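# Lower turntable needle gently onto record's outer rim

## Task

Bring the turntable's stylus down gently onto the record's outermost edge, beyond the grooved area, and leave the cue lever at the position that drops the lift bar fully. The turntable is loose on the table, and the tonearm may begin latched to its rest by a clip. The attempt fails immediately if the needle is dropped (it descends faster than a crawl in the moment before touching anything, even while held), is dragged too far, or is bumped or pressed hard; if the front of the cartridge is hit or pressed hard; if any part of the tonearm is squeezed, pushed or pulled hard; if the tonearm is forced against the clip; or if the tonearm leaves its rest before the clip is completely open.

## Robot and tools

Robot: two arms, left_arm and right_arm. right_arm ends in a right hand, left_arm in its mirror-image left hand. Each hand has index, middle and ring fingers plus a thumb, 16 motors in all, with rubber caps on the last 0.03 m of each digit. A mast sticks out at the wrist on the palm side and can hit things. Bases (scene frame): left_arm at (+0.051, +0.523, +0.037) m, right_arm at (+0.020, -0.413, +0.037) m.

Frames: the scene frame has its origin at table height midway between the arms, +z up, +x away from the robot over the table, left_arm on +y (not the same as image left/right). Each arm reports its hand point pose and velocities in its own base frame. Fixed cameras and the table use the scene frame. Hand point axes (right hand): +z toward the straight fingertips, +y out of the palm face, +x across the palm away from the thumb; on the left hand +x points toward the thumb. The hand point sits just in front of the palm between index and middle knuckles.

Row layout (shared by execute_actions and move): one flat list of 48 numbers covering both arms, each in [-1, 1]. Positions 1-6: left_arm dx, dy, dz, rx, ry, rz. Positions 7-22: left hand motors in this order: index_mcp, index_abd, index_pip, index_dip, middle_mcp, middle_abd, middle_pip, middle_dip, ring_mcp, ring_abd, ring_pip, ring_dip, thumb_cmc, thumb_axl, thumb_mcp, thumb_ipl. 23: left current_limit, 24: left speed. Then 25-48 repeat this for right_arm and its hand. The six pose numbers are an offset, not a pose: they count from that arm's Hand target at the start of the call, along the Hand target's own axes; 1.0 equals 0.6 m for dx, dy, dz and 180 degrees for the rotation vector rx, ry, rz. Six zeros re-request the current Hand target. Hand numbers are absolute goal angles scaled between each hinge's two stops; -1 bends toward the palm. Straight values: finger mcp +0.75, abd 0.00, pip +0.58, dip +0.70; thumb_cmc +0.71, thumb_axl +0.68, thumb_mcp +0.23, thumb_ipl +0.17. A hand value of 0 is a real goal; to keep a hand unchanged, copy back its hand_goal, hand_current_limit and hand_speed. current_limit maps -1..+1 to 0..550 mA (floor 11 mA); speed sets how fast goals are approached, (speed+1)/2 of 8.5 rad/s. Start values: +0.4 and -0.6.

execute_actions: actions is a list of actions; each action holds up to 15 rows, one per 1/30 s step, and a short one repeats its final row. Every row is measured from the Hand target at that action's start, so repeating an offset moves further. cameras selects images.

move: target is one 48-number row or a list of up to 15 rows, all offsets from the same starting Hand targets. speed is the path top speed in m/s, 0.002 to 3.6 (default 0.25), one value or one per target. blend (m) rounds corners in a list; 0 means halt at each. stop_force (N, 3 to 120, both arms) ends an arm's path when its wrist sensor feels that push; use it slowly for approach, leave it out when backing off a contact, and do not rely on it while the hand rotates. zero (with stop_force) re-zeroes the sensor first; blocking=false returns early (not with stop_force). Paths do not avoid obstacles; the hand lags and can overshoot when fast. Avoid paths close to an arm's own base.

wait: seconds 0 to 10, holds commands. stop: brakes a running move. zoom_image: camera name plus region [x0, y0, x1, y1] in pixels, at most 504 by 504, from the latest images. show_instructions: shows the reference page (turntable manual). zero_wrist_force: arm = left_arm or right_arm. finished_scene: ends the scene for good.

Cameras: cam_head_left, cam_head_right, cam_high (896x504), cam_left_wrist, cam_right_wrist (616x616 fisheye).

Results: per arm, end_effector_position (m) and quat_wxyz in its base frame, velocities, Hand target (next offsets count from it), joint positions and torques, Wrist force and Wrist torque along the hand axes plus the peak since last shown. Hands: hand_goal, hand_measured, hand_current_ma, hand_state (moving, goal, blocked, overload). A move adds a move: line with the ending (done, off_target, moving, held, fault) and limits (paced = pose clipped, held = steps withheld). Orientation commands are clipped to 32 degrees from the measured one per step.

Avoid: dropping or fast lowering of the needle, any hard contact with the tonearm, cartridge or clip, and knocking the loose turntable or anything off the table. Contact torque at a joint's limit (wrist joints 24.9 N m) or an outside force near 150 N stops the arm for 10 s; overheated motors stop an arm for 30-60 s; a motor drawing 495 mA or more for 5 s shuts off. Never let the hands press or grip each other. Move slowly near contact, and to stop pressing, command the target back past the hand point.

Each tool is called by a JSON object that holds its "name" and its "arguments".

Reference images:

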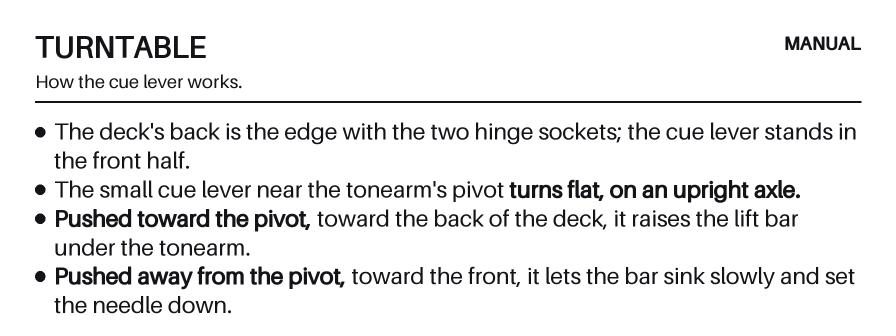

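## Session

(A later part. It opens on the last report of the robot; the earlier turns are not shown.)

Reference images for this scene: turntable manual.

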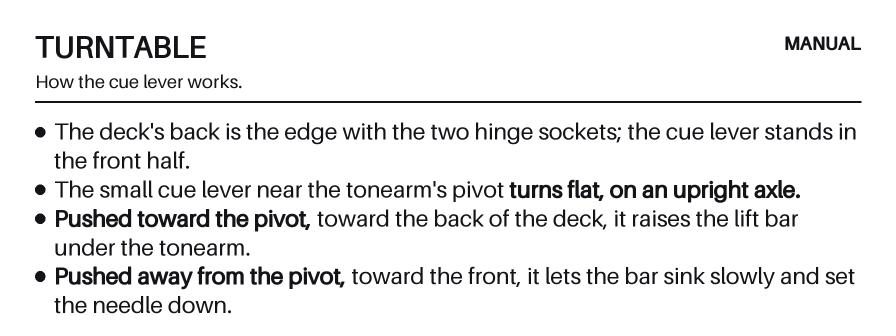

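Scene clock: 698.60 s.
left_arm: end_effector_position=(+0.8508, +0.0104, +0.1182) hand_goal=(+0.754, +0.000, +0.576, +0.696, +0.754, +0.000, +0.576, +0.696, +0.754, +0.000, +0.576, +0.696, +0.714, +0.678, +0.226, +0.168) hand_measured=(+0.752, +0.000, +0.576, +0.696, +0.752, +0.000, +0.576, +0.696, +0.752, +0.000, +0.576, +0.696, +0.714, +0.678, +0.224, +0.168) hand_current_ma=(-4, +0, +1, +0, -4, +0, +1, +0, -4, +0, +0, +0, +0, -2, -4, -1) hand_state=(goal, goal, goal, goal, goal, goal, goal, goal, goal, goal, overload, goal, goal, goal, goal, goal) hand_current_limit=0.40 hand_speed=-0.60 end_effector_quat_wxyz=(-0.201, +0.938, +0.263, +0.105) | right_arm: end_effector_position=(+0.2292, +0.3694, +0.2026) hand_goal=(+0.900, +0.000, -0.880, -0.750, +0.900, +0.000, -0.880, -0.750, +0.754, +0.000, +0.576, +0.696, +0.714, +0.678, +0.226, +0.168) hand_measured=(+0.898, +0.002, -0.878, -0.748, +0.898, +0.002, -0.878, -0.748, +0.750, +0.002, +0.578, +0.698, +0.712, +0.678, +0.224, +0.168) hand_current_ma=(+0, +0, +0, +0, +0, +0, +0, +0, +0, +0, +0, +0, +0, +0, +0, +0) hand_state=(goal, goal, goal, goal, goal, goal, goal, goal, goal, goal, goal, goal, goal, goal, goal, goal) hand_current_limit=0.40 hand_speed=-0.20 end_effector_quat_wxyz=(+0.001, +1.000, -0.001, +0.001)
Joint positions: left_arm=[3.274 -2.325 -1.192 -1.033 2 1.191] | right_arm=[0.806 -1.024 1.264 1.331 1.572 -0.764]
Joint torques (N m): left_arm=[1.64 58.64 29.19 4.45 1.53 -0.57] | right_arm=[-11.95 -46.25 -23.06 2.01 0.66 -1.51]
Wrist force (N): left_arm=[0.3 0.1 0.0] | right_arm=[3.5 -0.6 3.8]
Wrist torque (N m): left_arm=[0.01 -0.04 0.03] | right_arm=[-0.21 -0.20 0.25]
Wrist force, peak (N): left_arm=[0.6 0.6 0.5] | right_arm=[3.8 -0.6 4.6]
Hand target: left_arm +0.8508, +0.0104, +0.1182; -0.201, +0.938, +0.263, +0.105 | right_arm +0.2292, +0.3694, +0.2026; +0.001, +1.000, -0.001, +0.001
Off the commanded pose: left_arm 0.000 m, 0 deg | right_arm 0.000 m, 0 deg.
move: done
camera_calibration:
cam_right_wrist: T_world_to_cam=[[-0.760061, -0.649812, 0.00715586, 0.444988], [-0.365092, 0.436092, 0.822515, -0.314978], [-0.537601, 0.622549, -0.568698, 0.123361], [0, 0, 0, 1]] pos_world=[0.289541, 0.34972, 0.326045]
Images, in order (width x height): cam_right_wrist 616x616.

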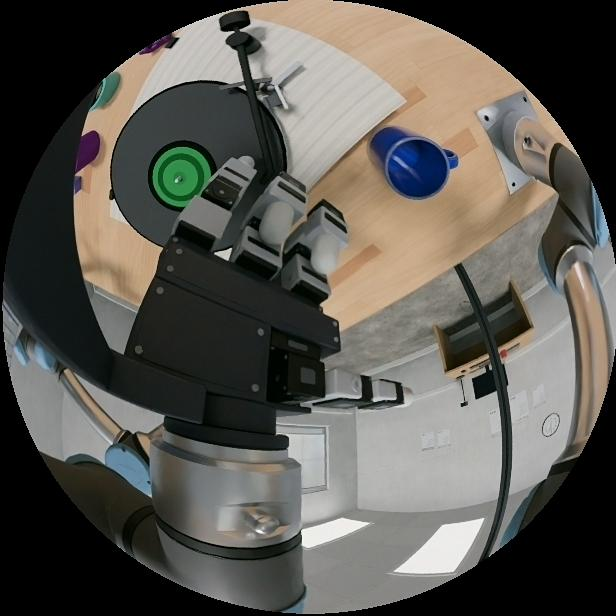

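{"name": "move", "arguments": {"target": [[0,0,0,0,0,0,0.754,0,0.576,0.696,0.754,0,0.576,0.696,0.754,0,0.576,0.696,0.714,0.678,0.226,0.168,0.4,-0.6,-0.0073,0.0091,0,0,0,0,0.9,0,-0.88,-0.75,0.9,0,-0.88,-0.75,0.754,0,0.576,0.696,0.714,0.678,0.226,0.168,0.4,-0.2]], "speed": 0.02, "stop_force": 3, "cameras": ["cam_right_wrist"]}}

{"name": "zoom_image", "arguments": {"camera": "cam_right_wrist", "region": [220, 120, 290, 190]}}

Scene clock: 708.13 s.
left_arm: end_effector_position=(+0.8508, +0.0104, +0.1182) hand_goal=(+0.754, +0.000, +0.576, +0.696, +0.754, +0.000, +0.576, +0.696, +0.754, +0.000, +0.576, +0.696, +0.714, +0.678, +0.226, +0.168) hand_measured=(+0.752, +0.000, +0.576, +0.696, +0.752, +0.000, +0.576, +0.696, +0.752, +0.000, +0.576, +0.696, +0.714, +0.678, +0.224, +0.168) hand_current_ma=(-4, +0, +1, +0, -4, +0, +1, +0, -4, +0, +0, +0, +0, -2, -4, -1) hand_state=(goal, goal, goal, goal, goal, goal, goal, goal, goal, goal, overload, goal, goal, goal, goal, goal) hand_current_limit=0.40 hand_speed=-0.60 end_effector_quat_wxyz=(-0.201, +0.938, +0.263, +0.105) | right_arm: end_effector_position=(+0.2248, +0.3640, +0.2026) hand_goal=(+0.900, +0.000, -0.880, -0.750, +0.900, +0.000, -0.880, -0.750, +0.754, +0.000, +0.576, +0.696, +0.714, +0.678, +0.226, +0.168) hand_measured=(+0.898, +0.002, -0.878, -0.748, +0.898, +0.002, -0.878, -0.748, +0.750, +0.002, +0.578, +0.698, +0.712, +0.678, +0.224, +0.168) hand_current_ma=(+0, +0, +0, +0, +0, +0, +0, +0, +0, +0, +0, +0, +0, +0, +0, +0) hand_state=(goal, goal, goal, goal, goal, goal, goal, goal, goal, goal, goal, goal, goal, goal, goal, goal) hand_current_limit=0.40 hand_speed=-0.20 end_effector_quat_wxyz=(+0.001, +1.000, -0.001, +0.001)
Joint positions: left_arm=[3.274 -2.325 -1.192 -1.033 2 1.191] | right_arm=[0.804 -1.041 1.291 1.321 1.572 -0.765]
Joint torques (N m): left_arm=[0.72 58.17 29.01 4.28 1.64 -0.53] | right_arm=[-7.32 -30.61 -23.24 3.72 -0.44 -0.42]
Wrist force (N): left_arm=[0.4 0.2 0.2] | right_arm=[3.4 -0.6 4.0]
Wrist torque (N m): left_arm=[0.00 -0.03 0.03] | right_arm=[-0.23 -0.20 0.33]
Wrist force, peak (N): left_arm=[0.3 0.7 0.7] | right_arm=[4.0 -0.7 4.1]
Hand target: left_arm +0.8508, +0.0104, +0.1182; -0.201, +0.938, +0.263, +0.105 | right_arm +0.2248, +0.3640, +0.2026; +0.001, +1.000, -0.001, +0.001
Off the commanded pose: left_arm 0.000 m, 0 deg | right_arm 0.000 m, 0 deg.
move: done
camera_calibration:
cam_right_wrist: T_world_to_cam=[[-0.760078, -0.649793, 0.00705958, 0.4381], [-0.365161, 0.436073, 0.822495, -0.314153], [-0.53753, 0.622583, -0.568729, 0.124398], [0, 0, 0, 1]] pos_world=[0.285141, 0.34422, 0.326045]
Images, in order (width x height): cam_right_wrist 616x616.

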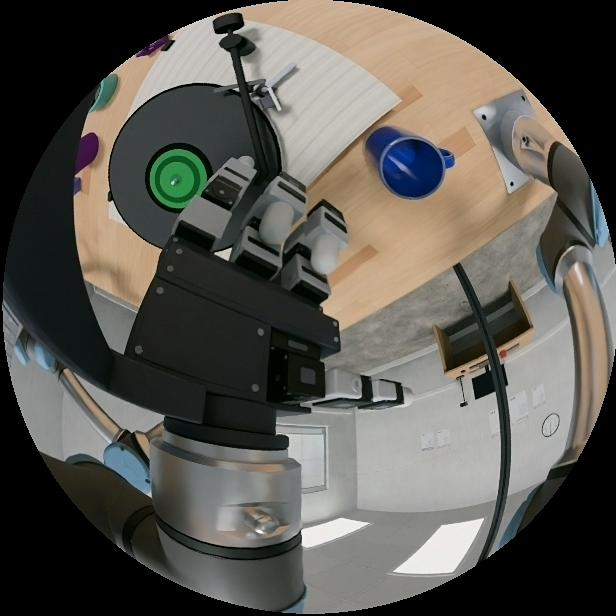

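Scaled by 7.200 from the camera's 616x616 image, which has a finer 880x880 frame.

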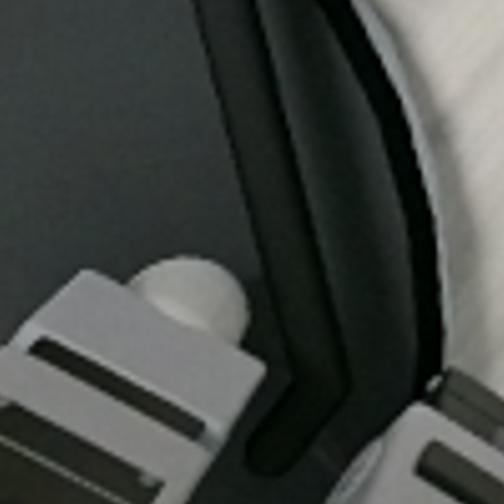

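{"name": "move", "arguments": {"target": [[0,0,0,0,0,0,0.754,0,0.576,0.696,0.754,0,0.576,0.696,0.754,0,0.576,0.696,0.714,0.678,0.226,0.168,0.4,-0.6,-0.0061,0.0077,0,0,0,0,0.9,0,-0.88,-0.75,0.9,0,-0.88,-0.75,0.754,0,0.576,0.696,0.714,0.678,0.226,0.168,0.4,-0.2]], "speed": 0.01, "stop_force": 3, "cameras": ["cam_right_wrist"]}}

{"name": "zoom_image", "arguments": {"camera": "cam_right_wrist", "region": [220, 120, 290, 190]}}

Scene clock: 712.37 s.
left_arm: end_effector_position=(+0.8508, +0.0104, +0.1182) hand_goal=(+0.754, +0.000, +0.576, +0.696, +0.754, +0.000, +0.576, +0.696, +0.754, +0.000, +0.576, +0.696, +0.714, +0.678, +0.226, +0.168) hand_measured=(+0.752, +0.000, +0.576, +0.696, +0.752, +0.000, +0.576, +0.696, +0.752, +0.000, +0.576, +0.696, +0.714, +0.678, +0.224, +0.168) hand_current_ma=(-4, +0, +1, +0, -4, +0, +1, +0, -4, +0, +0, +0, +0, -2, -4, -1) hand_state=(goal, goal, goal, goal, goal, goal, goal, goal, goal, goal, overload, goal, goal, goal, goal, goal) hand_current_limit=0.40 hand_speed=-0.60 end_effector_quat_wxyz=(-0.201, +0.938, +0.263, +0.105) | right_arm: end_effector_position=(+0.2212, +0.3593, +0.2026) hand_goal=(+0.900, +0.000, -0.880, -0.750, +0.900, +0.000, -0.880, -0.750, +0.754, +0.000, +0.576, +0.696, +0.714, +0.678, +0.226, +0.168) hand_measured=(+0.898, +0.002, -0.878, -0.748, +0.898, +0.002, -0.878, -0.748, +0.752, +0.002, +0.578, +0.698, +0.712, +0.678, +0.224, +0.168) hand_current_ma=(+0, +0, +0, +0, +0, +0, +0, +0, +0, +0, +0, +0, +0, +0, +0, +0) hand_state=(goal, goal, goal, goal, goal, goal, goal, goal, goal, goal, goal, goal, goal, goal, goal, goal) hand_current_limit=0.40 hand_speed=-0.20 end_effector_quat_wxyz=(+0.001, +1.000, -0.001, +0.001)
Joint positions: left_arm=[3.274 -2.325 -1.192 -1.033 2 1.191] | right_arm=[0.803 -1.055 1.313 1.313 1.572 -0.766]
Joint torques (N m): left_arm=[1.17 59.03 29.78 4.38 1.61 -0.51] | right_arm=[-9.61 -29.51 -23.03 3.64 -0.38 -0.69]
Wrist force (N): left_arm=[0.1 0.1 0.2] | right_arm=[3.6 -0.5 3.9]
Wrist torque (N m): left_arm=[-0.01 -0.01 0.02] | right_arm=[-0.20 -0.22 0.33]
Wrist force, peak (N): left_arm=[0.4 0.8 0.5] | right_arm=[4.0 -0.7 4.1]
Hand target: left_arm +0.8508, +0.0104, +0.1182; -0.201, +0.938, +0.263, +0.105 | right_arm +0.2212, +0.3594, +0.2026; +0.001, +1.000, -0.001, +0.001
Off the commanded pose: left_arm 0.000 m, 0 deg | right_arm 0.000 m, 0 deg.
move: done
camera_calibration:
cam_right_wrist: T_world_to_cam=[[-0.760078, -0.649793, 0.00705958, 0.432374], [-0.365161, 0.436073, 0.822495, -0.313462], [-0.53753, 0.622583, -0.568729, 0.125326], [0, 0, 0, 1]] pos_world=[0.281541, 0.33962, 0.326045]
Images, in order (width x height): cam_right_wrist 616x616.

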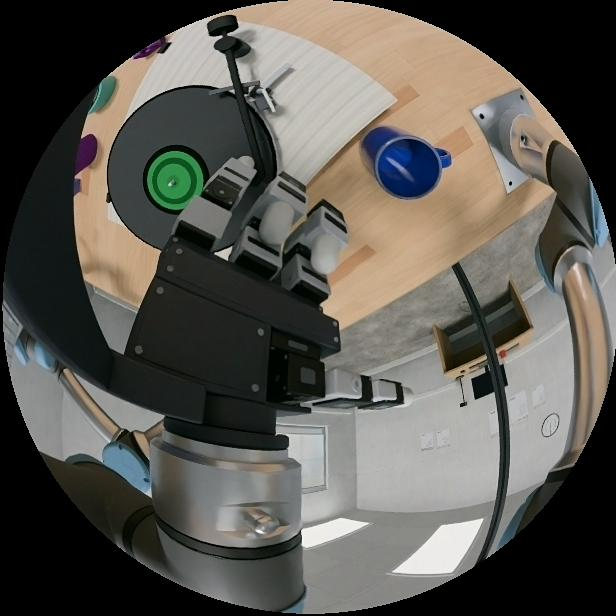

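Scaled by 7.200 from the camera's 616x616 image, which has a finer 880x880 frame.

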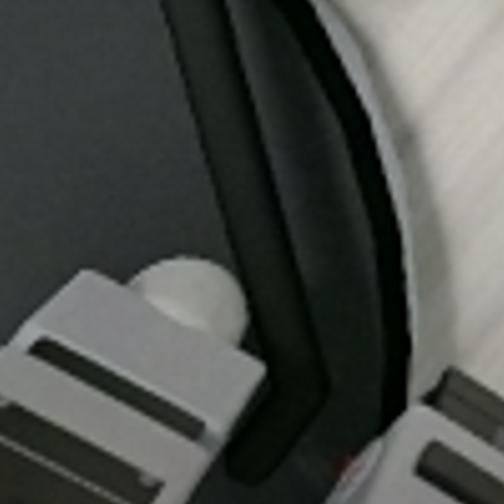

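{"name": "move", "arguments": {"target": [[0,0,0,0,0,0,0.754,0,0.576,0.696,0.754,0,0.576,0.696,0.754,0,0.576,0.696,0.714,0.678,0.226,0.168,0.4,-0.6,-0.0018,0.0022,0,0,0,0,0.9,0,-0.88,-0.75,0.9,0,-0.88,-0.75,0.754,0,0.576,0.696,0.714,0.678,0.226,0.168,0.4,-0.2]], "speed": 0.01, "stop_force": 3, "cameras": ["cam_right_wrist"]}}

{"name": "zoom_image", "arguments": {"camera": "cam_right_wrist", "region": [220, 120, 290, 190]}}

Scene clock: 715.77 s.
left_arm: end_effector_position=(+0.8508, +0.0104, +0.1182) hand_goal=(+0.754, +0.000, +0.576, +0.696, +0.754, +0.000, +0.576, +0.696, +0.754, +0.000, +0.576, +0.696, +0.714, +0.678, +0.226, +0.168) hand_measured=(+0.752, +0.000, +0.576, +0.696, +0.752, +0.000, +0.576, +0.696, +0.752, +0.000, +0.576, +0.696, +0.714, +0.678, +0.224, +0.168) hand_current_ma=(-4, +0, +1, +0, -4, +0, +1, +0, -4, +0, +0, +0, +0, -2, -4, -1) hand_state=(goal, goal, goal, goal, goal, goal, goal, goal, goal, goal, overload, goal, goal, goal, goal, goal) hand_current_limit=0.40 hand_speed=-0.60 end_effector_quat_wxyz=(-0.201, +0.938, +0.263, +0.105) | right_arm: end_effector_position=(+0.2201, +0.3580, +0.2026) hand_goal=(+0.900, +0.000, -0.880, -0.750, +0.900, +0.000, -0.880, -0.750, +0.754, +0.000, +0.576, +0.696, +0.714, +0.678, +0.226, +0.168) hand_measured=(+0.898, +0.002, -0.878, -0.748, +0.898, +0.002, -0.878, -0.748, +0.752, +0.002, +0.578, +0.698, +0.712, +0.678, +0.224, +0.168) hand_current_ma=(+0, +0, +0, +0, +0, +0, +0, +0, +0, +0, +0, +0, +0, +0, +0, +0) hand_state=(goal, goal, goal, goal, goal, goal, goal, goal, goal, goal, goal, goal, goal, goal, goal, goal) hand_current_limit=0.40 hand_speed=-0.20 end_effector_quat_wxyz=(+0.001, +1.000, -0.001, +0.001)
Joint positions: left_arm=[3.274 -2.325 -1.192 -1.033 2 1.191] | right_arm=[0.803 -1.059 1.319 1.311 1.572 -0.767]
Joint torques (N m): left_arm=[0.9 58.46 30.08 4.46 1.5 -0.47] | right_arm=[-11.76 -33.66 -21.15 2.45 -0.38 -1.36]
Wrist force (N): left_arm=[0.4 0.4 0.1] | right_arm=[3.5 -0.4 3.7]
Wrist torque (N m): left_arm=[0.04 -0.04 0.03] | right_arm=[-0.16 -0.20 0.32]
Wrist force, peak (N): left_arm=[0.6 0.7 0.2] | right_arm=[4.0 -0.4 4.2]
Hand target: left_arm +0.8508, +0.0104, +0.1182; -0.201, +0.938, +0.263, +0.105 | right_arm +0.2201, +0.3580, +0.2026; +0.001, +1.000, -0.001, +0.001
Off the commanded pose: left_arm 0.000 m, 0 deg | right_arm 0.000 m, 0 deg.
move: done
camera_calibration:
cam_right_wrist: T_world_to_cam=[[-0.760085, -0.649786, 0.00695978, 0.430726], [-0.365196, 0.435997, 0.82252, -0.313269], [-0.537496, 0.622643, -0.568694, 0.125503], [0, 0, 0, 1]] pos_world=[0.280441, 0.33832, 0.326045]
Images, in order (width x height): cam_right_wrist 616x616.

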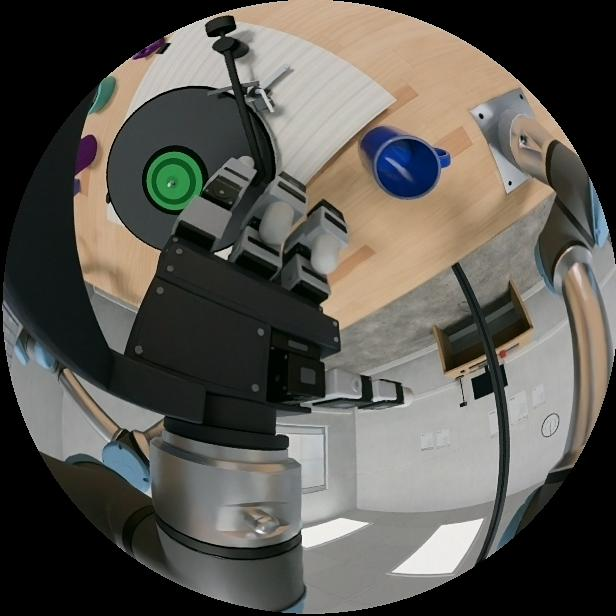

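Scaled by 7.200 from the camera's 616x616 image, which has a finer 880x880 frame.

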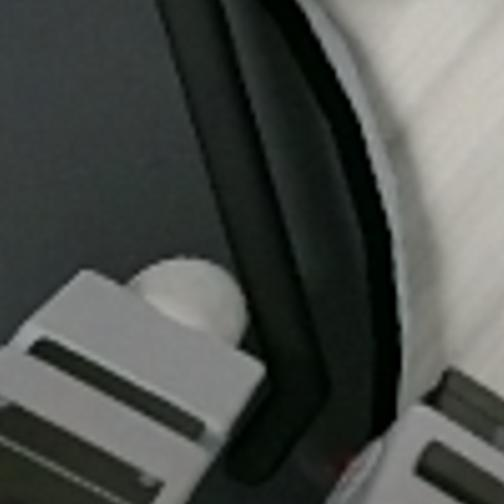

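{"name": "move", "arguments": {"target": [[0,0,0,0,0,0,0.754,0,0.576,0.696,0.754,0,0.576,0.696,0.754,0,0.576,0.696,0.714,0.678,0.226,0.168,0.4,-0.6,0.0062,-0.0078,0,0,0,0,0.9,0,-0.88,-0.75,0.9,0,-0.88,-0.75,0.754,0,0.576,0.696,0.714,0.678,0.226,0.168,0.4,-0.2],[0,0,0,0,0,0,0.754,0,0.576,0.696,0.754,0,0.576,0.696,0.754,0,0.576,0.696,0.714,0.678,0.226,0.168,0.4,-0.6,0.0062,-0.0078,-0.1,0,0,0,0.9,0,-0.88,-0.75,0.9,0,-0.88,-0.75,0.754,0,0.576,0.696,0.714,0.678,0.226,0.168,0.4,-0.2],[0,0,0,0,0,0,0.754,0,0.576,0.696,0.754,0,0.576,0.696,0.754,0,0.576,0.696,0.714,0.678,0.226,0.168,0.4,-0.6,0.0062,-0.0078,-0.1,0,0,0,0.9,0,-0.88,-0.75,0.9,0,-0.88,-0.75,0.9,0,-0.88,-0.75,0.714,0.678,0.226,0.168,0.4,-0.2],[0,0,0,0,0,0,0.754,0,0.576,0.696,0.754,0,0.576,0.696,0.754,0,0.576,0.696,0.714,0.678,0.226,0.168,0.4,-0.6,-0.0702,-0.2233,0.0043,0,0,0,0.9,0,-0.88,-0.75,0.9,0,-0.88,-0.75,0.9,0,-0.88,-0.75,0.714,0.678,0.226,0.168,0.4,-0.2],[0,0,0,0,0,0,0.754,0,0.576,0.696,0.754,0,0.576,0.696,0.754,0,0.576,0.696,0.714,0.678,0.226,0.168,0.4,-0.6,-0.0702,-0.2233,0.1093,0,0,0,0.9,0,-0.88,-0.75,0.9,0,-0.88,-0.75,0.9,0,-0.88,-0.75,0.714,0.678,0.226,0.168,0.4,-0.2]], "speed": [0.03,0.12,0.2,0.2,0.12], "blend": [0.001,0,0,0.01,0], "cameras": ["cam_right_wrist"]}}

{"name": "zoom_image", "arguments": {"camera": "cam_right_wrist", "region": [270, 50, 350, 130]}}

Scene clock: 726.43 s.
left_arm: end_effector_position=(+0.8508, +0.0104, +0.1182) hand_goal=(+0.754, +0.000, +0.576, +0.696, +0.754, +0.000, +0.576, +0.696, +0.754, +0.000, +0.576, +0.696, +0.714, +0.678, +0.226, +0.168) hand_measured=(+0.752, +0.000, +0.576, +0.696, +0.752, +0.000, +0.576, +0.696, +0.752, +0.000, +0.576, +0.696, +0.714, +0.678, +0.224, +0.168) hand_current_ma=(-4, +0, +1, +0, -4, +0, +1, +0, -4, +0, +0, +0, +0, -2, -4, -1) hand_state=(goal, goal, goal, goal, goal, goal, goal, goal, goal, goal, overload, goal, goal, goal, goal, goal) hand_current_limit=0.40 hand_speed=-0.60 end_effector_quat_wxyz=(-0.201, +0.938, +0.263, +0.105) | right_arm: end_effector_position=(+0.1782, +0.4920, +0.1368) hand_goal=(+0.900, +0.000, -0.880, -0.750, +0.900, +0.000, -0.880, -0.750, +0.900, +0.000, -0.880, -0.750, +0.714, +0.678, +0.226, +0.168) hand_measured=(+0.898, +0.002, -0.878, -0.748, +0.898, +0.002, -0.878, -0.748, +0.898, +0.002, -0.874, -0.748, +0.712, +0.678, +0.224, +0.168) hand_current_ma=(+0, +0, +0, +0, +0, +0, +0, +0, +0, +0, +1, +0, +0, +0, +0, +0) hand_state=(goal, goal, goal, goal, goal, goal, goal, goal, goal, goal, goal, goal, goal, goal, goal, goal) hand_current_limit=0.40 hand_speed=-0.20 end_effector_quat_wxyz=(+0.001, +1.000, -0.001, +0.000)
Joint positions: left_arm=[3.274 -2.325 -1.192 -1.033 2 1.191] | right_arm=[1.016 -0.743 0.958 1.356 1.572 -0.553]
Joint torques (N m): left_arm=[1.98 58.58 29.52 4.55 1.56 -0.65] | right_arm=[-11.73 -54.84 -18.07 2.17 -0.46 -1.45]
Wrist force (N): left_arm=[0.2 0.2 0.3] | right_arm=[3.9 -1.1 3.8]
Wrist torque (N m): left_arm=[-0.01 0.00 0.01] | right_arm=[-0.28 -0.24 0.35]
Wrist force, peak (N): left_arm=[0.7 0.6 0.5] | right_arm=[3.8 -0.9 5.4]
Hand target: left_arm +0.8508, +0.0104, +0.1182; -0.201, +0.938, +0.263, +0.105 | right_arm +0.1782, +0.4920, +0.1368; +0.001, +1.000, -0.001, +0.001
Off the commanded pose: left_arm 0.000 m, 0 deg | right_arm 0.000 m, 0 deg.
move: done
camera_calibration:
cam_right_wrist: T_world_to_cam=[[-0.760084, -0.649784, 0.00720892, 0.486276], [-0.365043, 0.436134, 0.822515, -0.332929], [-0.537602, 0.622549, -0.568697, -0.0177397], [0, 0, 0, 1]] pos_world=[0.238541, 0.47222, 0.260245]
Images, in order (width x height): cam_right_wrist 616x616.

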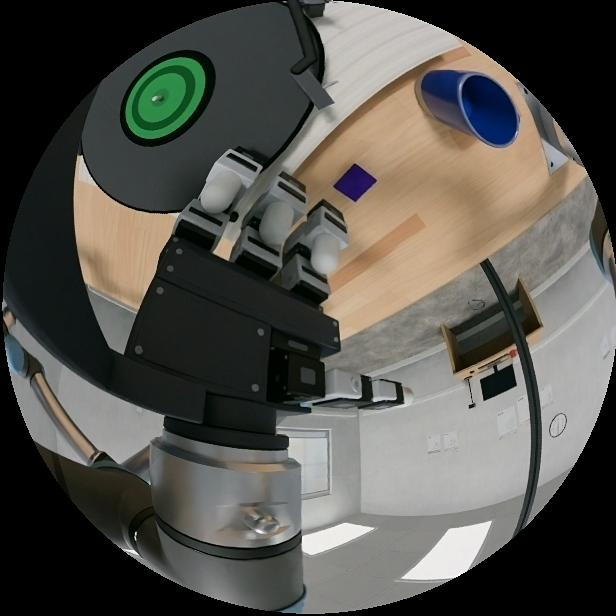

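Scaled by 6.300 from the camera's 616x616 image, which has a finer 880x880 frame.

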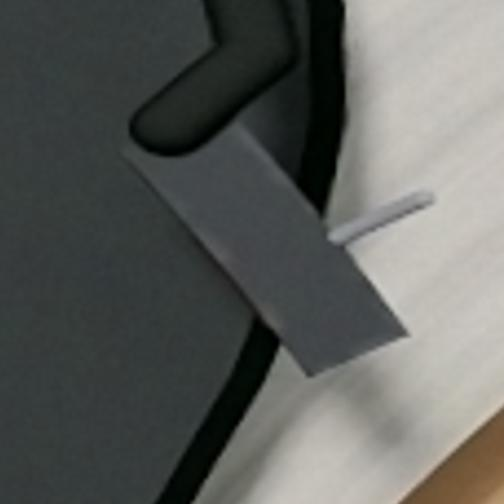

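{"name": "move", "arguments": {"target": [[0,0,0,0,0,0,0.754,0,0.576,0.696,0.754,0,0.576,0.696,0.754,0,0.576,0.696,0.714,0.678,0.226,0.168,0.4,-0.6,0,0,-0.1333,0,0,0,0.9,0,-0.88,-0.75,0.9,0,-0.88,-0.75,0.9,0,-0.88,-0.75,0.714,0.678,0.226,0.168,0.4,-0.2],[0,0,0,0,0,0,0.754,0,0.576,0.696,0.754,0,0.576,0.696,0.754,0,0.576,0.696,0.714,0.678,0.226,0.168,0.4,-0.6,0.0197,0.4033,-0.2053,0.1667,0,0,0.9,0,-0.88,-0.75,0.9,0,-0.88,-0.75,0.9,0,-0.88,-0.75,0.714,0.678,0.226,0.168,0.4,-0.2],[0,0,0,0,0,0,0.754,0,0.576,0.696,0.754,0,0.576,0.696,0.754,0,0.576,0.696,0.714,0.678,0.226,0.168,0.4,-0.6,0.0197,0.4033,-0.2053,0.1667,0,0,0.9,0,-0.88,-0.75,0.9,0,-0.88,-0.75,0.754,0,0.576,0.696,0.714,0.678,0.226,0.168,0.4,-0.2],[0,0,0,0,0,0,0.754,0,0.576,0.696,0.754,0,0.576,0.696,0.754,0,0.576,0.696,0.714,0.678,0.226,0.168,0.4,-0.6,0.0223,0.3605,-0.0303,0.1667,0,0,0.9,0,-0.88,-0.75,0.9,0,-0.88,-0.75,0.754,0,0.576,0.696,0.714,0.678,0.226,0.168,0.4,-0.2],[0,0,0,0,0,0,0.754,0,0.576,0.696,0.754,0,0.576,0.696,0.754,0,0.576,0.696,0.714,0.678,0.226,0.168,0.4,-0.6,0.0222,0.344,-0.0205,0.1667,0,0,0.9,0,-0.88,-0.75,0.9,0,-0.88,-0.75,0.754,0,0.576,0.696,0.714,0.678,0.226,0.168,0.4,-0.2]], "speed": [0.25,0.25,0.25,0.12,0.04], "blend": [0.02,0,0,0.003,0], "cameras": ["cam_right_wrist"]}}

{"name": "zoom_image", "arguments": {"camera": "cam_right_wrist", "region": [190, 70, 310, 190]}}

Scene clock: 741.50 s.
left_arm: end_effector_position=(+0.8508, +0.0104, +0.1182) hand_goal=(+0.754, +0.000, +0.576, +0.696, +0.754, +0.000, +0.576, +0.696, +0.754, +0.000, +0.576, +0.696, +0.714, +0.678, +0.226, +0.168) hand_measured=(+0.752, +0.000, +0.576, +0.696, +0.752, +0.000, +0.576, +0.696, +0.752, +0.000, +0.576, +0.696, +0.714, +0.678, +0.224, +0.168) hand_current_ma=(-4, +0, +1, +0, -4, +0, +1, +0, -4, +0, +0, +0, +0, -2, -4, -1) hand_state=(goal, goal, goal, goal, goal, goal, goal, goal, goal, goal, overload, goal, goal, goal, goal, goal) hand_current_limit=0.40 hand_speed=-0.60 end_effector_quat_wxyz=(-0.201, +0.938, +0.263, +0.105) | right_arm: end_effector_position=(+0.1913, +0.2856, +0.1493) hand_goal=(+0.900, +0.000, -0.880, -0.750, +0.900, +0.000, -0.880, -0.750, +0.754, +0.000, +0.576, +0.696, +0.714, +0.678, +0.226, +0.168) hand_measured=(+0.898, +0.002, -0.878, -0.748, +0.898, +0.002, -0.878, -0.748, +0.750, +0.002, +0.570, +0.692, +0.710, +0.678, +0.224, +0.168) hand_current_ma=(+0, +0, +0, +0, +0, +0, +0, +0, -1, +0, -1, +0, +0, +0, +0, +0) hand_state=(goal, goal, goal, goal, goal, goal, goal, goal, goal, goal, goal, goal, goal, goal, goal, goal) hand_current_limit=0.40 hand_speed=-0.20 end_effector_quat_wxyz=(-0.258, +0.966, +0.000, +0.001) end_effector_velocity=(+0.000, -0.001, +0.001) end_effector_angular_velocity=(+0.000, +0.000, +0.001)
Joint positions: left_arm=[3.274 -2.325 -1.192 -1.033 2 1.191] | right_arm=[0.43 -1.476 1.928 0.881 1.101 -1.083]
Joint velocities: left_arm=[within noise] | right_arm=[-0.003 -0.003 0.001 0.004 -0.001 -0.005]
Joint torques (N m): left_arm=[1.77 58.85 29.12 4.36 1.59 -0.5] | right_arm=[-12.49 -27.53 -8.69 3.21 -1.31 -1.79]
Wrist force (N): left_arm=[0.1 0.1 0.2] | right_arm=[3.4 1.3 3.0]
Wrist torque (N m): left_arm=[-0.02 0.00 0.02] | right_arm=[-0.05 -0.16 0.40]
Wrist force, peak (N): left_arm=[0.9 0.9 0.2] | right_arm=[3.6 -0.8 6.0]
Hand target: left_arm +0.8508, +0.0104, +0.1182; -0.201, +0.938, +0.263, +0.105 | right_arm +0.1913, +0.2856, +0.1493; -0.258, +0.966, +0.000, +0.001
Off the commanded pose: left_arm 0.000 m, 0 deg | right_arm 0.000 m, 0 deg.
move: done
camera_calibration:
cam_right_wrist: T_world_to_cam=[[-0.759523, -0.566661, -0.319405, 0.387066], [-0.365898, -0.0337977, 0.930041, -0.130133], [-0.537813, 0.823257, -0.18167, 0.00979637], [0, 0, 0, 1]] pos_world=[0.251639, 0.206872, 0.24644]
Images, in order (width x height): cam_right_wrist 616x616.

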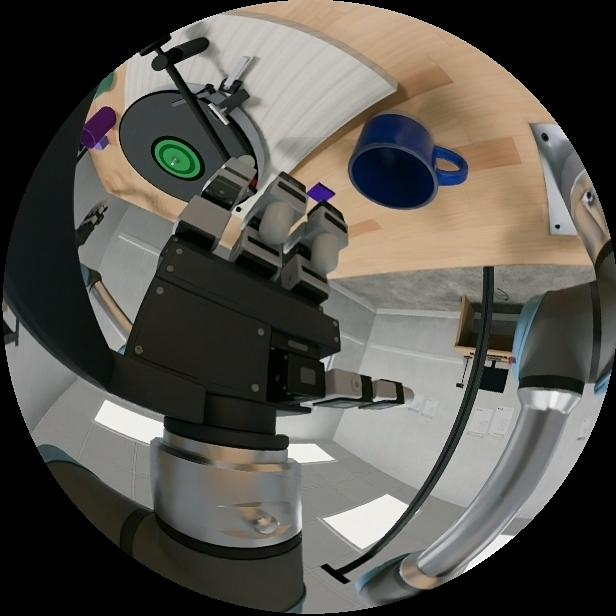

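Scaled by 4.200 from the camera's 616x616 image, which has a finer 880x880 frame.

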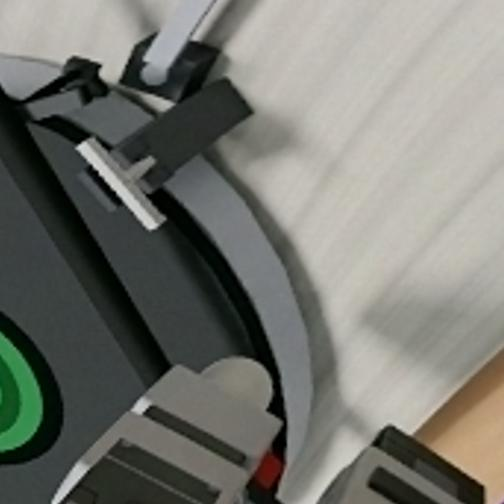

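{"name": "move", "arguments": {"target": [[0,0,0,0,0,0,0.754,0,0.576,0.696,0.754,0,0.576,0.696,0.754,0,0.576,0.696,0.714,0.678,0.226,0.168,0.4,-0.6,0.0133,-0.0169,0.0098,0,0,0,0.9,0,-0.88,-0.75,0.9,0,-0.88,-0.75,0.754,0,0.576,0.696,0.714,0.678,0.226,0.168,0.4,-0.2]], "speed": 0.02, "stop_force": 3, "cameras": []}}

{"name": "move", "arguments": {"target": [[0,0,0,0,0,0,0.754,0,0.576,0.696,0.754,0,0.576,0.696,0.754,0,0.576,0.696,0.714,0.678,0.226,0.168,0.4,-0.6,-0.0133,0.0188,-0.0108,0,0,0,0.9,0,-0.88,-0.75,0.9,0,-0.88,-0.75,0.754,0,0.576,0.696,0.714,0.678,0.226,0.168,0.4,-0.2],[0,0,0,0,0,0,0.754,0,0.576,0.696,0.754,0,0.576,0.696,0.754,0,0.576,0.696,0.714,0.678,0.226,0.168,0.4,-0.6,-0.0183,-0.0267,-0.1963,0,0,0,0.9,0,-0.88,-0.75,0.9,0,-0.88,-0.75,0.754,0,0.576,0.696,0.714,0.678,0.226,0.168,0.4,-0.2],[0,0,0,0,0,0,0.754,0,0.576,0.696,0.754,0,0.576,0.696,0.754,0,0.576,0.696,0.714,0.678,0.226,0.168,0.4,-0.6,-0.0183,-0.0267,-0.1963,0,0,0,0.9,0,-0.88,-0.75,0.9,0,-0.88,-0.75,0.9,0,-0.88,-0.75,0.714,0.678,0.226,0.168,0.4,-0.2],[0,0,0,0,0,0,0.754,0,0.576,0.696,0.754,0,0.576,0.696,0.754,0,0.576,0.696,0.714,0.678,0.226,0.168,0.4,-0.6,-0.0355,-0.3129,-0.0329,-0.1667,0,0,0.9,0,-0.88,-0.75,0.9,0,-0.88,-0.75,0.9,0,-0.88,-0.75,0.714,0.678,0.226,0.168,0.4,-0.2],[0,0,0,0,0,0,0.754,0,0.576,0.696,0.754,0,0.576,0.696,0.754,0,0.576,0.696,0.714,0.678,0.226,0.168,0.4,-0.6,-0.0355,-0.2709,0.1798,-0.1667,0,0,0.9,0,-0.88,-0.75,0.9,0,-0.88,-0.75,0.9,0,-0.88,-0.75,0.714,0.678,0.226,0.168,0.4,-0.2]], "speed": [0.04,0.2,0.25,0.3,0.15], "blend": [0.003,0,0,0.01,0], "cameras": ["cam_right_wrist"]}}

{"name": "zoom_image", "arguments": {"camera": "cam_right_wrist", "region": [270, 50, 350, 130]}}

Scene clock: 749.27 s.
left_arm: end_effector_position=(+0.8508, +0.0104, +0.1182) hand_goal=(+0.754, +0.000, +0.576, +0.696, +0.754, +0.000, +0.576, +0.696, +0.754, +0.000, +0.576, +0.696, +0.714, +0.678, +0.226, +0.168) hand_measured=(+0.752, +0.000, +0.576, +0.696, +0.752, +0.000, +0.576, +0.696, +0.752, +0.000, +0.576, +0.696, +0.714, +0.678, +0.224, +0.168) hand_current_ma=(-4, +0, +1, +0, -4, +0, +1, +0, -4, +0, +0, +0, +0, -2, -4, -1) hand_state=(goal, goal, goal, goal, goal, goal, goal, goal, goal, goal, overload, goal, goal, goal, goal, goal) hand_current_limit=0.40 hand_speed=-0.60 end_effector_quat_wxyz=(-0.201, +0.938, +0.263, +0.105) | right_arm: end_effector_position=(+0.1993, +0.2973, +0.1493) hand_goal=(+0.900, +0.000, -0.880, -0.750, +0.900, +0.000, -0.880, -0.750, +0.754, +0.000, +0.576, +0.696, +0.714, +0.678, +0.226, +0.168) hand_measured=(+0.898, +0.002, -0.878, -0.748, +0.898, +0.002, -0.878, -0.748, +0.748, +0.002, +0.570, +0.692, +0.710, +0.678, +0.224, +0.168) hand_current_ma=(+0, +0, +0, +0, +0, +0, +0, +0, -1, +0, -1, +0, +0, +0, +0, +0) hand_state=(goal, goal, goal, goal, goal, goal, goal, goal, goal, goal, goal, goal, goal, goal, goal, goal) hand_current_limit=0.40 hand_speed=-0.20 end_effector_quat_wxyz=(-0.258, +0.966, +0.000, +0.001)
Joint positions: left_arm=[3.274 -2.325 -1.192 -1.033 2 1.191] | right_arm=[0.454 -1.443 1.888 0.877 1.106 -1.057]
Joint torques (N m): left_arm=[0.86 59.22 29.16 4.33 1.58 -0.55] | right_arm=[-11.8 -28.53 -9.36 2.39 -1.43 -1.56]
Wrist force (N): left_arm=[0.1 0.4 0.4] | right_arm=[3.5 1.3 2.7]
Wrist torque (N m): left_arm=[0.02 0.01 0.00] | right_arm=[-0.07 -0.20 0.35]
Wrist force, peak (N): left_arm=[0.7 0.5 0.4] | right_arm=[3.9 1.4 3.3]
Hand target: left_arm +0.8508, +0.0104, +0.1182; -0.201, +0.938, +0.263, +0.105 | right_arm +0.1993, +0.2973, +0.1493; -0.258, +0.966, +0.000, +0.001
Off the commanded pose: left_arm 0.000 m, 0 deg | right_arm 0.000 m, 0 deg.
move: done
No camera images: "cameras" was empty.

Scene clock: 753.73 s.
left_arm: end_effector_position=(+0.8508, +0.0104, +0.1182) hand_goal=(+0.754, +0.000, +0.576, +0.696, +0.754, +0.000, +0.576, +0.696, +0.754, +0.000, +0.576, +0.696, +0.714, +0.678, +0.226, +0.168) hand_measured=(+0.752, +0.000, +0.576, +0.696, +0.752, +0.000, +0.576, +0.696, +0.752, +0.000, +0.576, +0.696, +0.714, +0.678, +0.224, +0.168) hand_current_ma=(-4, +0, +1, +0, -4, +0, +1, +0, -4, +0, +0, +0, +0, -2, -4, -1) hand_state=(goal, goal, goal, goal, goal, goal, goal, goal, goal, goal, overload, goal, goal, goal, goal, goal) hand_current_limit=0.40 hand_speed=-0.60 end_effector_quat_wxyz=(-0.201, +0.938, +0.263, +0.105) | right_arm: end_effector_position=(+0.1781, +0.4921, +0.1370) hand_goal=(+0.900, +0.000, -0.880, -0.750, +0.900, +0.000, -0.880, -0.750, +0.900, +0.000, -0.880, -0.750, +0.714, +0.678, +0.226, +0.168) hand_measured=(+0.898, +0.002, -0.878, -0.748, +0.898, +0.002, -0.878, -0.748, +0.898, +0.002, -0.874, -0.748, +0.712, +0.678, +0.224, +0.168) hand_current_ma=(+0, +0, +0, +0, +0, +0, +0, +0, +0, +0, +1, +0, +0, +0, +0, +0) hand_state=(goal, goal, goal, goal, goal, goal, goal, goal, goal, goal, goal, goal, goal, goal, goal, goal) hand_current_limit=0.40 hand_speed=-0.20 end_effector_quat_wxyz=(+0.001, +1.000, -0.001, +0.001)
Joint positions: left_arm=[3.274 -2.325 -1.192 -1.033 2 1.191] | right_arm=[1.016 -0.743 0.958 1.357 1.572 -0.553]
Joint torques (N m): left_arm=[1.62 58.33 29.24 4.54 1.6 -0.57] | right_arm=[-12.25 -48.32 -14.13 2.83 0.88 -1.48]
Wrist force (N): left_arm=[0.1 0.6 0.5] | right_arm=[3.7 -1.1 4.1]
Wrist torque (N m): left_arm=[0.03 0.01 -0.01] | right_arm=[-0.30 -0.22 0.27]
Wrist force, peak (N): left_arm=[0.7 0.6 0.4] | right_arm=[3.3 -1.5 5.6]
Hand target: left_arm +0.8508, +0.0104, +0.1182; -0.201, +0.938, +0.263, +0.105 | right_arm +0.1782, +0.4920, +0.1369; +0.001, +1.000, -0.001, +0.001
Off the commanded pose: left_arm 0.000 m, 0 deg | right_arm 0.000 m, 0 deg.
move: done
camera_calibration:
cam_right_wrist: T_world_to_cam=[[-0.759986, -0.649902, 0.00698687, 0.486353], [-0.365249, 0.435959, 0.822516, -0.333125], [-0.537601, 0.622549, -0.568699, -0.0176845], [0, 0, 0, 1]] pos_world=[0.238441, 0.47232, 0.260545]
Images, in order (width x height): cam_right_wrist 616x616.

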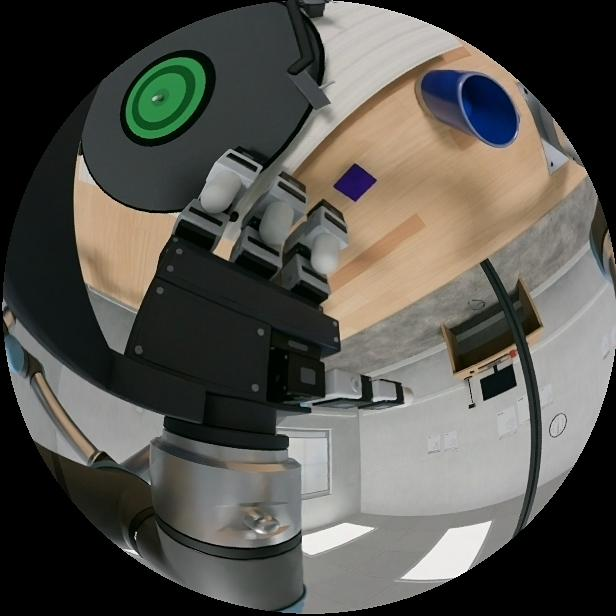

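Scaled by 6.300 from the camera's 616x616 image, which has a finer 880x880 frame.

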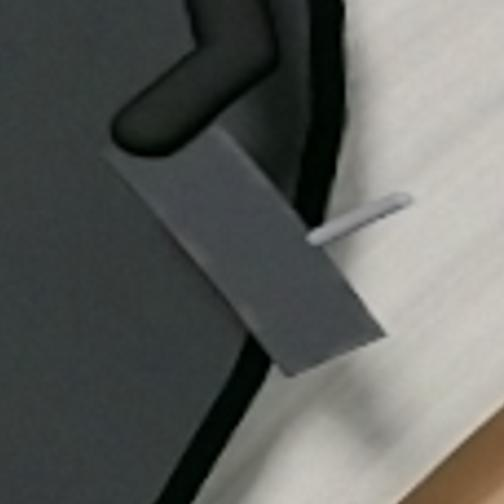

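{"name": "move", "arguments": {"target": [[0,0,0,0,0,0,0.754,0,0.576,0.696,0.754,0,0.576,0.696,0.754,0,0.576,0.696,0.714,0.678,0.226,0.168,0.4,-0.6,0,0,-0.1333,0,0,0,0.9,0,-0.88,-0.75,0.9,0,-0.88,-0.75,0.9,0,-0.88,-0.75,0.714,0.678,0.226,0.168,0.4,-0.2],[0,0,0,0,0,0,0.754,0,0.576,0.696,0.754,0,0.576,0.696,0.754,0,0.576,0.696,0.714,0.678,0.226,0.168,0.4,-0.6,0.1198,0.4867,-0.205,0.1667,0,0,0.9,0,-0.88,-0.75,0.9,0,-0.88,-0.75,0.9,0,-0.88,-0.75,0.714,0.678,0.226,0.168,0.4,-0.2],[0,0,0,0,0,0,0.754,0,0.576,0.696,0.754,0,0.576,0.696,0.754,0,0.576,0.696,0.714,0.678,0.226,0.168,0.4,-0.6,0.1198,0.4867,-0.205,0.1667,0,0,0.9,0,-0.88,-0.75,0.9,0,-0.88,-0.75,0.754,0,0.576,0.696,0.714,0.678,0.226,0.168,0.4,-0.2],[0,0,0,0,0,0,0.754,0,0.576,0.696,0.754,0,0.576,0.696,0.754,0,0.576,0.696,0.714,0.678,0.226,0.168,0.4,-0.6,0.1883,0.4998,-0.0467,0.1667,0,0,0.9,0,-0.88,-0.75,0.9,0,-0.88,-0.75,0.754,0,0.576,0.696,0.714,0.678,0.226,0.168,0.4,-0.2],[0,0,0,0,0,0,0.754,0,0.576,0.696,0.754,0,0.576,0.696,0.754,0,0.576,0.696,0.714,0.678,0.226,0.168,0.4,-0.6,0.1883,0.4998,0.0537,0.1667,0,0,0.9,0,-0.88,-0.75,0.9,0,-0.88,-0.75,0.754,0,0.576,0.696,0.714,0.678,0.226,0.168,0.4,-0.2]], "speed": [0.25,0.3,0.25,0.2,0.06], "blend": [0.02,0,0,0.005,0], "cameras": ["cam_right_wrist"]}}

{"name": "zoom_image", "arguments": {"camera": "cam_right_wrist", "region": [190, 90, 290, 190]}}

Scene clock: 765.37 s.
left_arm: end_effector_position=(+0.8508, +0.0104, +0.1182) hand_goal=(+0.754, +0.000, +0.576, +0.696, +0.754, +0.000, +0.576, +0.696, +0.754, +0.000, +0.576, +0.696, +0.714, +0.678, +0.226, +0.168) hand_measured=(+0.752, +0.000, +0.576, +0.696, +0.752, +0.000, +0.576, +0.696, +0.752, +0.000, +0.576, +0.696, +0.714, +0.678, +0.224, +0.168) hand_current_ma=(-4, +0, +1, +0, -4, +0, +1, +0, -4, +0, +0, +0, +0, -2, -4, -1) hand_state=(goal, goal, goal, goal, goal, goal, goal, goal, goal, goal, overload, goal, goal, goal, goal, goal) hand_current_limit=0.40 hand_speed=-0.60 end_effector_quat_wxyz=(-0.201, +0.938, +0.263, +0.105) | right_arm: end_effector_position=(+0.2908, +0.1920, +0.1052) hand_goal=(+0.900, +0.000, -0.880, -0.750, +0.900, +0.000, -0.880, -0.750, +0.754, +0.000, +0.576, +0.696, +0.714, +0.678, +0.226, +0.168) hand_measured=(+0.898, +0.002, -0.878, -0.748, +0.898, +0.002, -0.878, -0.748, +0.750, +0.002, +0.570, +0.692, +0.710, +0.678, +0.224, +0.168) hand_current_ma=(+0, +0, +0, +0, +0, +0, +0, +0, -1, +0, -1, +0, -1, +0, +0, +0) hand_state=(goal, goal, goal, goal, goal, goal, goal, goal, goal, goal, goal, goal, goal, goal, goal, goal) hand_current_limit=0.40 hand_speed=-0.20 end_effector_quat_wxyz=(-0.258, +0.966, +0.000, +0.001)
Joint positions: left_arm=[3.274 -2.325 -1.192 -1.033 2 1.191] | right_arm=[0.056 -1.333 1.946 0.924 1.049 -1.505]
Joint torques (N m): left_arm=[0.75 58.93 29.65 4.43 1.5 -0.63] | right_arm=[2.01 -31.37 -19.26 3.7 -0.35 -0.21]
Wrist force (N): left_arm=[0.2 0.5 0.4] | right_arm=[3.4 0.7 3.0]
Wrist torque (N m): left_arm=[0.04 -0.01 0.00] | right_arm=[-0.11 -0.15 0.29]
Wrist force, peak (N): left_arm=[0.6 0.7 0.3] | right_arm=[3.5 -1.0 6.5]
Hand target: left_arm +0.8508, +0.0104, +0.1182; -0.201, +0.938, +0.263, +0.105 | right_arm +0.2909, +0.1920, +0.1052; -0.258, +0.966, +0.000, +0.001
Off the commanded pose: left_arm 0.000 m, 0 deg | right_arm 0.000 m, 0 deg.
move: done
camera_calibration:
cam_right_wrist: T_world_to_cam=[[-0.759679, -0.566543, -0.319244, 0.395434], [-0.365595, -0.0339108, 0.930156, -0.055903], [-0.537799, 0.823334, -0.181364, 0.132343], [0, 0, 0, 1]] pos_world=[0.351139, 0.113172, 0.202241]
Images, in order (width x height): cam_right_wrist 616x616.

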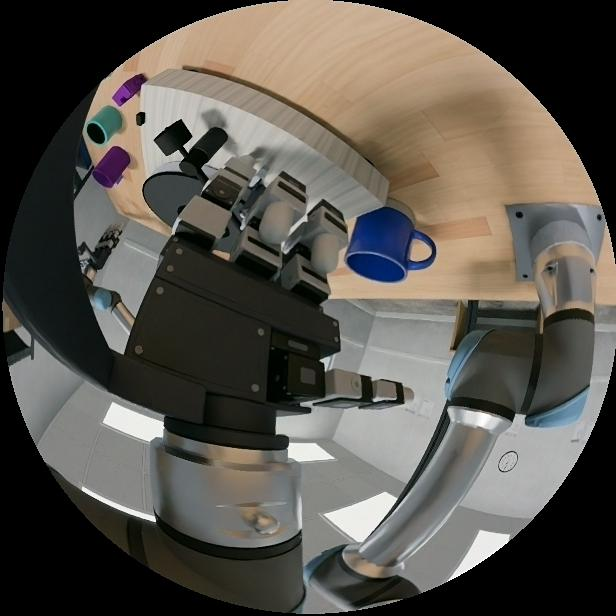

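Scaled by 5.040 from the camera's 616x616 image, which has a finer 880x880 frame.

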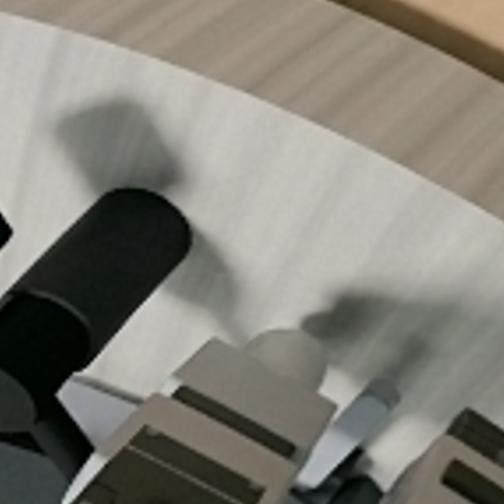

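{"name": "move", "arguments": {"target": [[0,0,0,0,0,0,0.754,0,0.576,0.696,0.754,0,0.576,0.696,0.754,0,0.576,0.696,0.714,0.678,0.226,0.168,0.4,-0.6,-0.0128,-0.0007,0.0004,0,0,0,0.9,0,-0.88,-0.75,0.9,0,-0.88,-0.75,0.754,0,0.576,0.696,0.714,0.678,0.226,0.168,0.4,-0.2],[0,0,0,0,0,0,0.754,0,0.576,0.696,0.754,0,0.576,0.696,0.754,0,0.576,0.696,0.714,0.678,0.226,0.168,0.4,-0.6,-0.0333,0.0012,-0.0007,0,0,0,0.9,0,-0.88,-0.75,0.9,0,-0.88,-0.75,0.754,0,0.576,0.696,0.714,0.678,0.226,0.168,0.4,-0.2],[0,0,0,0,0,0,0.754,0,0.576,0.696,0.754,0,0.576,0.696,0.754,0,0.576,0.696,0.714,0.678,0.226,0.168,0.4,-0.6,-0.0513,-0.0016,0.0009,0,0,0,0.9,0,-0.88,-0.75,0.9,0,-0.88,-0.75,0.754,0,0.576,0.696,0.714,0.678,0.226,0.168,0.4,-0.2],[0,0,0,0,0,0,0.754,0,0.576,0.696,0.754,0,0.576,0.696,0.754,0,0.576,0.696,0.714,0.678,0.226,0.168,0.4,-0.6,-0.0745,-0.0151,0.0087,0,0,0,0.9,0,-0.88,-0.75,0.9,0,-0.88,-0.75,0.754,0,0.576,0.696,0.714,0.678,0.226,0.168,0.4,-0.2]], "speed": 0.01, "blend": 0.003, "stop_force": 5, "cameras": []}}

{"name": "move", "arguments": {"target": [[0,0,0,0,0,0,0.754,0,0.576,0.696,0.754,0,0.576,0.696,0.754,0,0.576,0.696,0.714,0.678,0.226,0.168,0.4,-0.6,0.0103,0.0114,-0.0066,0,0,0,0.9,0,-0.88,-0.75,0.9,0,-0.88,-0.75,0.754,0,0.576,0.696,0.714,0.678,0.226,0.168,0.4,-0.2],[0,0,0,0,0,0,0.754,0,0.576,0.696,0.754,0,0.576,0.696,0.754,0,0.576,0.696,0.714,0.678,0.226,0.168,0.4,-0.6,0.0103,-0.0636,-0.1365,0,0,0,0.9,0,-0.88,-0.75,0.9,0,-0.88,-0.75,0.754,0,0.576,0.696,0.714,0.678,0.226,0.168,0.4,-0.2],[0,0,0,0,0,0,0.754,0,0.576,0.696,0.754,0,0.576,0.696,0.754,0,0.576,0.696,0.714,0.678,0.226,0.168,0.4,-0.6,0.0103,-0.0636,-0.1365,0,0,0,0.9,0,-0.88,-0.75,0.9,0,-0.88,-0.75,0.9,0,-0.88,-0.75,0.714,0.678,0.226,0.168,0.4,-0.2],[0,0,0,0,0,0,0.754,0,0.576,0.696,0.754,0,0.576,0.696,0.754,0,0.576,0.696,0.714,0.678,0.226,0.168,0.4,-0.6,-0.0963,-0.3625,0.1028,0.3333,0,0,0.9,0,-0.88,-0.75,0.9,0,-0.88,-0.75,0.9,0,-0.88,-0.75,0.714,0.678,0.226,0.168,0.4,-0.2],[0,0,0,0,0,0,0.754,0,0.576,0.696,0.754,0,0.576,0.696,0.754,0,0.576,0.696,0.714,0.678,0.226,0.168,0.4,-0.6,-0.0963,-0.4162,0.23,0.3333,0,0,0.9,0,-0.88,-0.75,0.9,0,-0.88,-0.75,0.9,0,-0.88,-0.75,0.714,0.678,0.226,0.168,0.4,-0.2]], "speed": [0.03,0.12,0.25,0.25,0.1], "blend": [0.003,0,0,0.01,0], "cameras": ["cam_right_wrist","cam_head_left"]}}

{"name": "zoom_image", "arguments": {"camera": "cam_right_wrist", "region": [340, 50, 400, 110]}}

Scene clock: 779.07 s.
left_arm: end_effector_position=(+0.8508, +0.0104, +0.1182) hand_goal=(+0.754, +0.000, +0.576, +0.696, +0.754, +0.000, +0.576, +0.696, +0.754, +0.000, +0.576, +0.696, +0.714, +0.678, +0.226, +0.168) hand_measured=(+0.752, +0.000, +0.576, +0.696, +0.752, +0.000, +0.576, +0.696, +0.752, +0.000, +0.576, +0.696, +0.714, +0.678, +0.224, +0.168) hand_current_ma=(-4, +0, +1, +0, -4, +0, +1, +0, -4, +0, +0, +0, +0, -2, -4, -1) hand_state=(goal, goal, goal, goal, goal, goal, goal, goal, goal, goal, overload, goal, goal, goal, goal, goal) hand_current_limit=0.40 hand_speed=-0.60 end_effector_quat_wxyz=(-0.201, +0.938, +0.263, +0.105) | right_arm: end_effector_position=(+0.2462, +0.2025, +0.1051) hand_goal=(+0.900, +0.000, -0.880, -0.750, +0.900, +0.000, -0.880, -0.750, +0.754, +0.000, +0.576, +0.696, +0.714, +0.678, +0.226, +0.168) hand_measured=(+0.898, +0.002, -0.878, -0.748, +0.898, +0.002, -0.878, -0.748, +0.720, -0.068, +0.558, +0.688, +0.710, +0.678, +0.224, +0.168) hand_current_ma=(+0, +0, +0, +0, +0, +0, +0, +0, -26, -68, -8, -1, -1, +0, +0, +0) hand_state=(goal, goal, goal, goal, goal, goal, goal, goal, blocked, blocked, goal, goal, goal, goal, goal, goal) hand_current_limit=0.40 hand_speed=-0.20 end_effector_quat_wxyz=(-0.258, +0.966, +0.000, +0.001)
Joint positions: left_arm=[3.274 -2.325 -1.192 -1.033 2 1.191] | right_arm=[0.102 -1.416 2.043 0.884 1.051 -1.452]
Joint torques (N m): left_arm=[1.74 58.21 29.74 4.43 1.52 -0.49] | right_arm=[-10.59 -11.97 -16.94 4.12 -0.88 -1.51]
Wrist force (N): left_arm=[0.4 0.4 0.4] | right_arm=[7.4 2.3 0.8]
Wrist torque (N m): left_arm=[0.02 -0.02 0.02] | right_arm=[-0.07 0.27 0.68]
Wrist force, peak (N): left_arm=[0.5 0.8 0.3] | right_arm=[7.6 2.8 0.6]
Hand target: left_arm +0.8508, +0.0104, +0.1182; -0.201, +0.938, +0.263, +0.105 | right_arm +0.2462, +0.2025, +0.1051; -0.258, +0.966, +0.000, +0.001
Off the commanded pose: left_arm 0.000 m, 0 deg | right_arm 0.000 m, 0 deg.
move: done
No camera images: "cameras" was empty.

Scene clock: 784.83 s.
left_arm: end_effector_position=(+0.8508, +0.0104, +0.1182) hand_goal=(+0.754, +0.000, +0.576, +0.696, +0.754, +0.000, +0.576, +0.696, +0.754, +0.000, +0.576, +0.696, +0.714, +0.678, +0.226, +0.168) hand_measured=(+0.752, +0.000, +0.576, +0.696, +0.752, +0.000, +0.576, +0.696, +0.752, +0.000, +0.576, +0.696, +0.714, +0.678, +0.224, +0.168) hand_current_ma=(-4, +0, +1, +0, -4, +0, +1, +0, -4, +0, +0, +0, +0, -2, -4, -1) hand_state=(goal, goal, goal, goal, goal, goal, goal, goal, goal, goal, overload, goal, goal, goal, goal, goal) hand_current_limit=0.40 hand_speed=-0.60 end_effector_quat_wxyz=(-0.201, +0.938, +0.263, +0.105) | right_arm: end_effector_position=(+0.1887, +0.4878, +0.1102) hand_goal=(+0.900, +0.000, -0.880, -0.750, +0.900, +0.000, -0.880, -0.750, +0.900, +0.000, -0.880, -0.750, +0.714, +0.678, +0.226, +0.168) hand_measured=(+0.894, +0.002, -0.878, -0.748, +0.894, +0.002, -0.878, -0.748, +0.890, -0.004, -0.878, -0.746, +0.706, +0.678, +0.224, +0.168) hand_current_ma=(-1, +0, +0, +0, -1, +0, +0, +0, -3, +0, +0, +0, -2, +0, +0, +0) hand_state=(goal, goal, goal, goal, goal, goal, goal, goal, goal, goal, goal, goal, goal, goal, goal, goal) hand_current_limit=0.40 hand_speed=-0.20 end_effector_quat_wxyz=(+0.707, -0.707, +0.000, -0.001)
Joint positions: left_arm=[3.274 -2.325 -1.192 -1.033 2 1.191] | right_arm=[0.475 -1.471 2.304 -0.831 0.476 -0.003]
Joint torques (N m): left_arm=[1.25 59.11 29.67 4.45 1.58 -0.64] | right_arm=[-6.41 -15.04 -7.48 -0.1 0.08 0.91]
Wrist force (N): left_arm=[0.2 0.1 0.4] | right_arm=[3.1 2.7 -1.4]
Wrist torque (N m): left_arm=[-0.03 -0.01 0.02] | right_arm=[0.23 0.05 0.28]
Wrist force, peak (N): left_arm=[0.4 0.7 0.5] | right_arm=[7.3 2.4 1.1]
Hand target: left_arm +0.8508, +0.0104, +0.1182; -0.201, +0.938, +0.263, +0.105 | right_arm +0.1887, +0.4878, +0.1101; +0.707, -0.708, +0.000, -0.001
Off the commanded pose: left_arm 0.000 m, 0 deg | right_arm 0.000 m, 0 deg.
move: done
camera_calibration:
cam_right_wrist: T_world_to_cam=[[-0.758611, -0.00706038, -0.651506, 0.250531], [-0.366058, -0.822585, 0.435151, 0.351439], [-0.538991, 0.568599, 0.621437, -0.12926], [0, 0, 0, 1]] pos_world=[0.249032, 0.364354, 0.0906202]
Images, in order (width x height): cam_head_left 896x504, cam_right_wrist 616x616.

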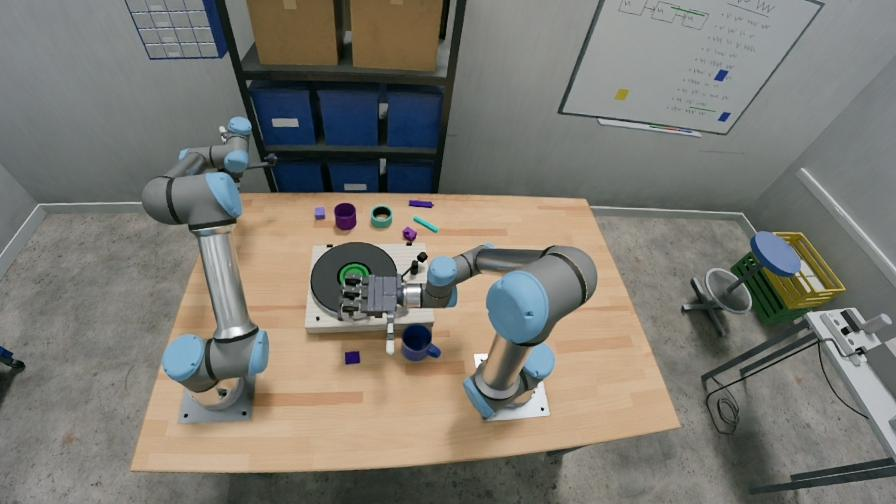

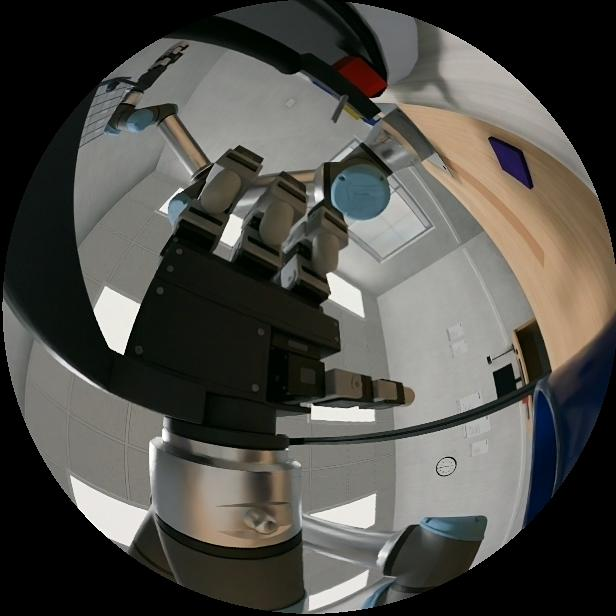

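Scaled by 8.400 from the camera's 616x616 image, which has a finer 880x880 frame.

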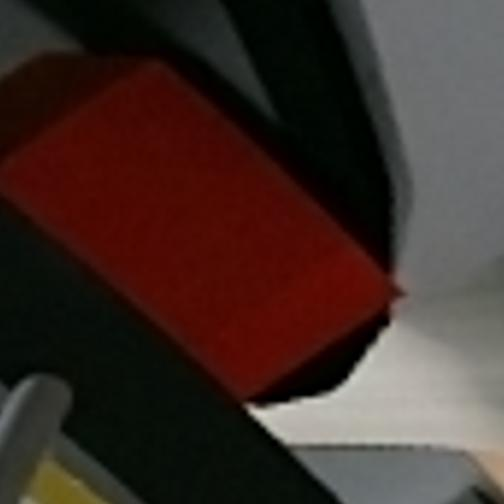

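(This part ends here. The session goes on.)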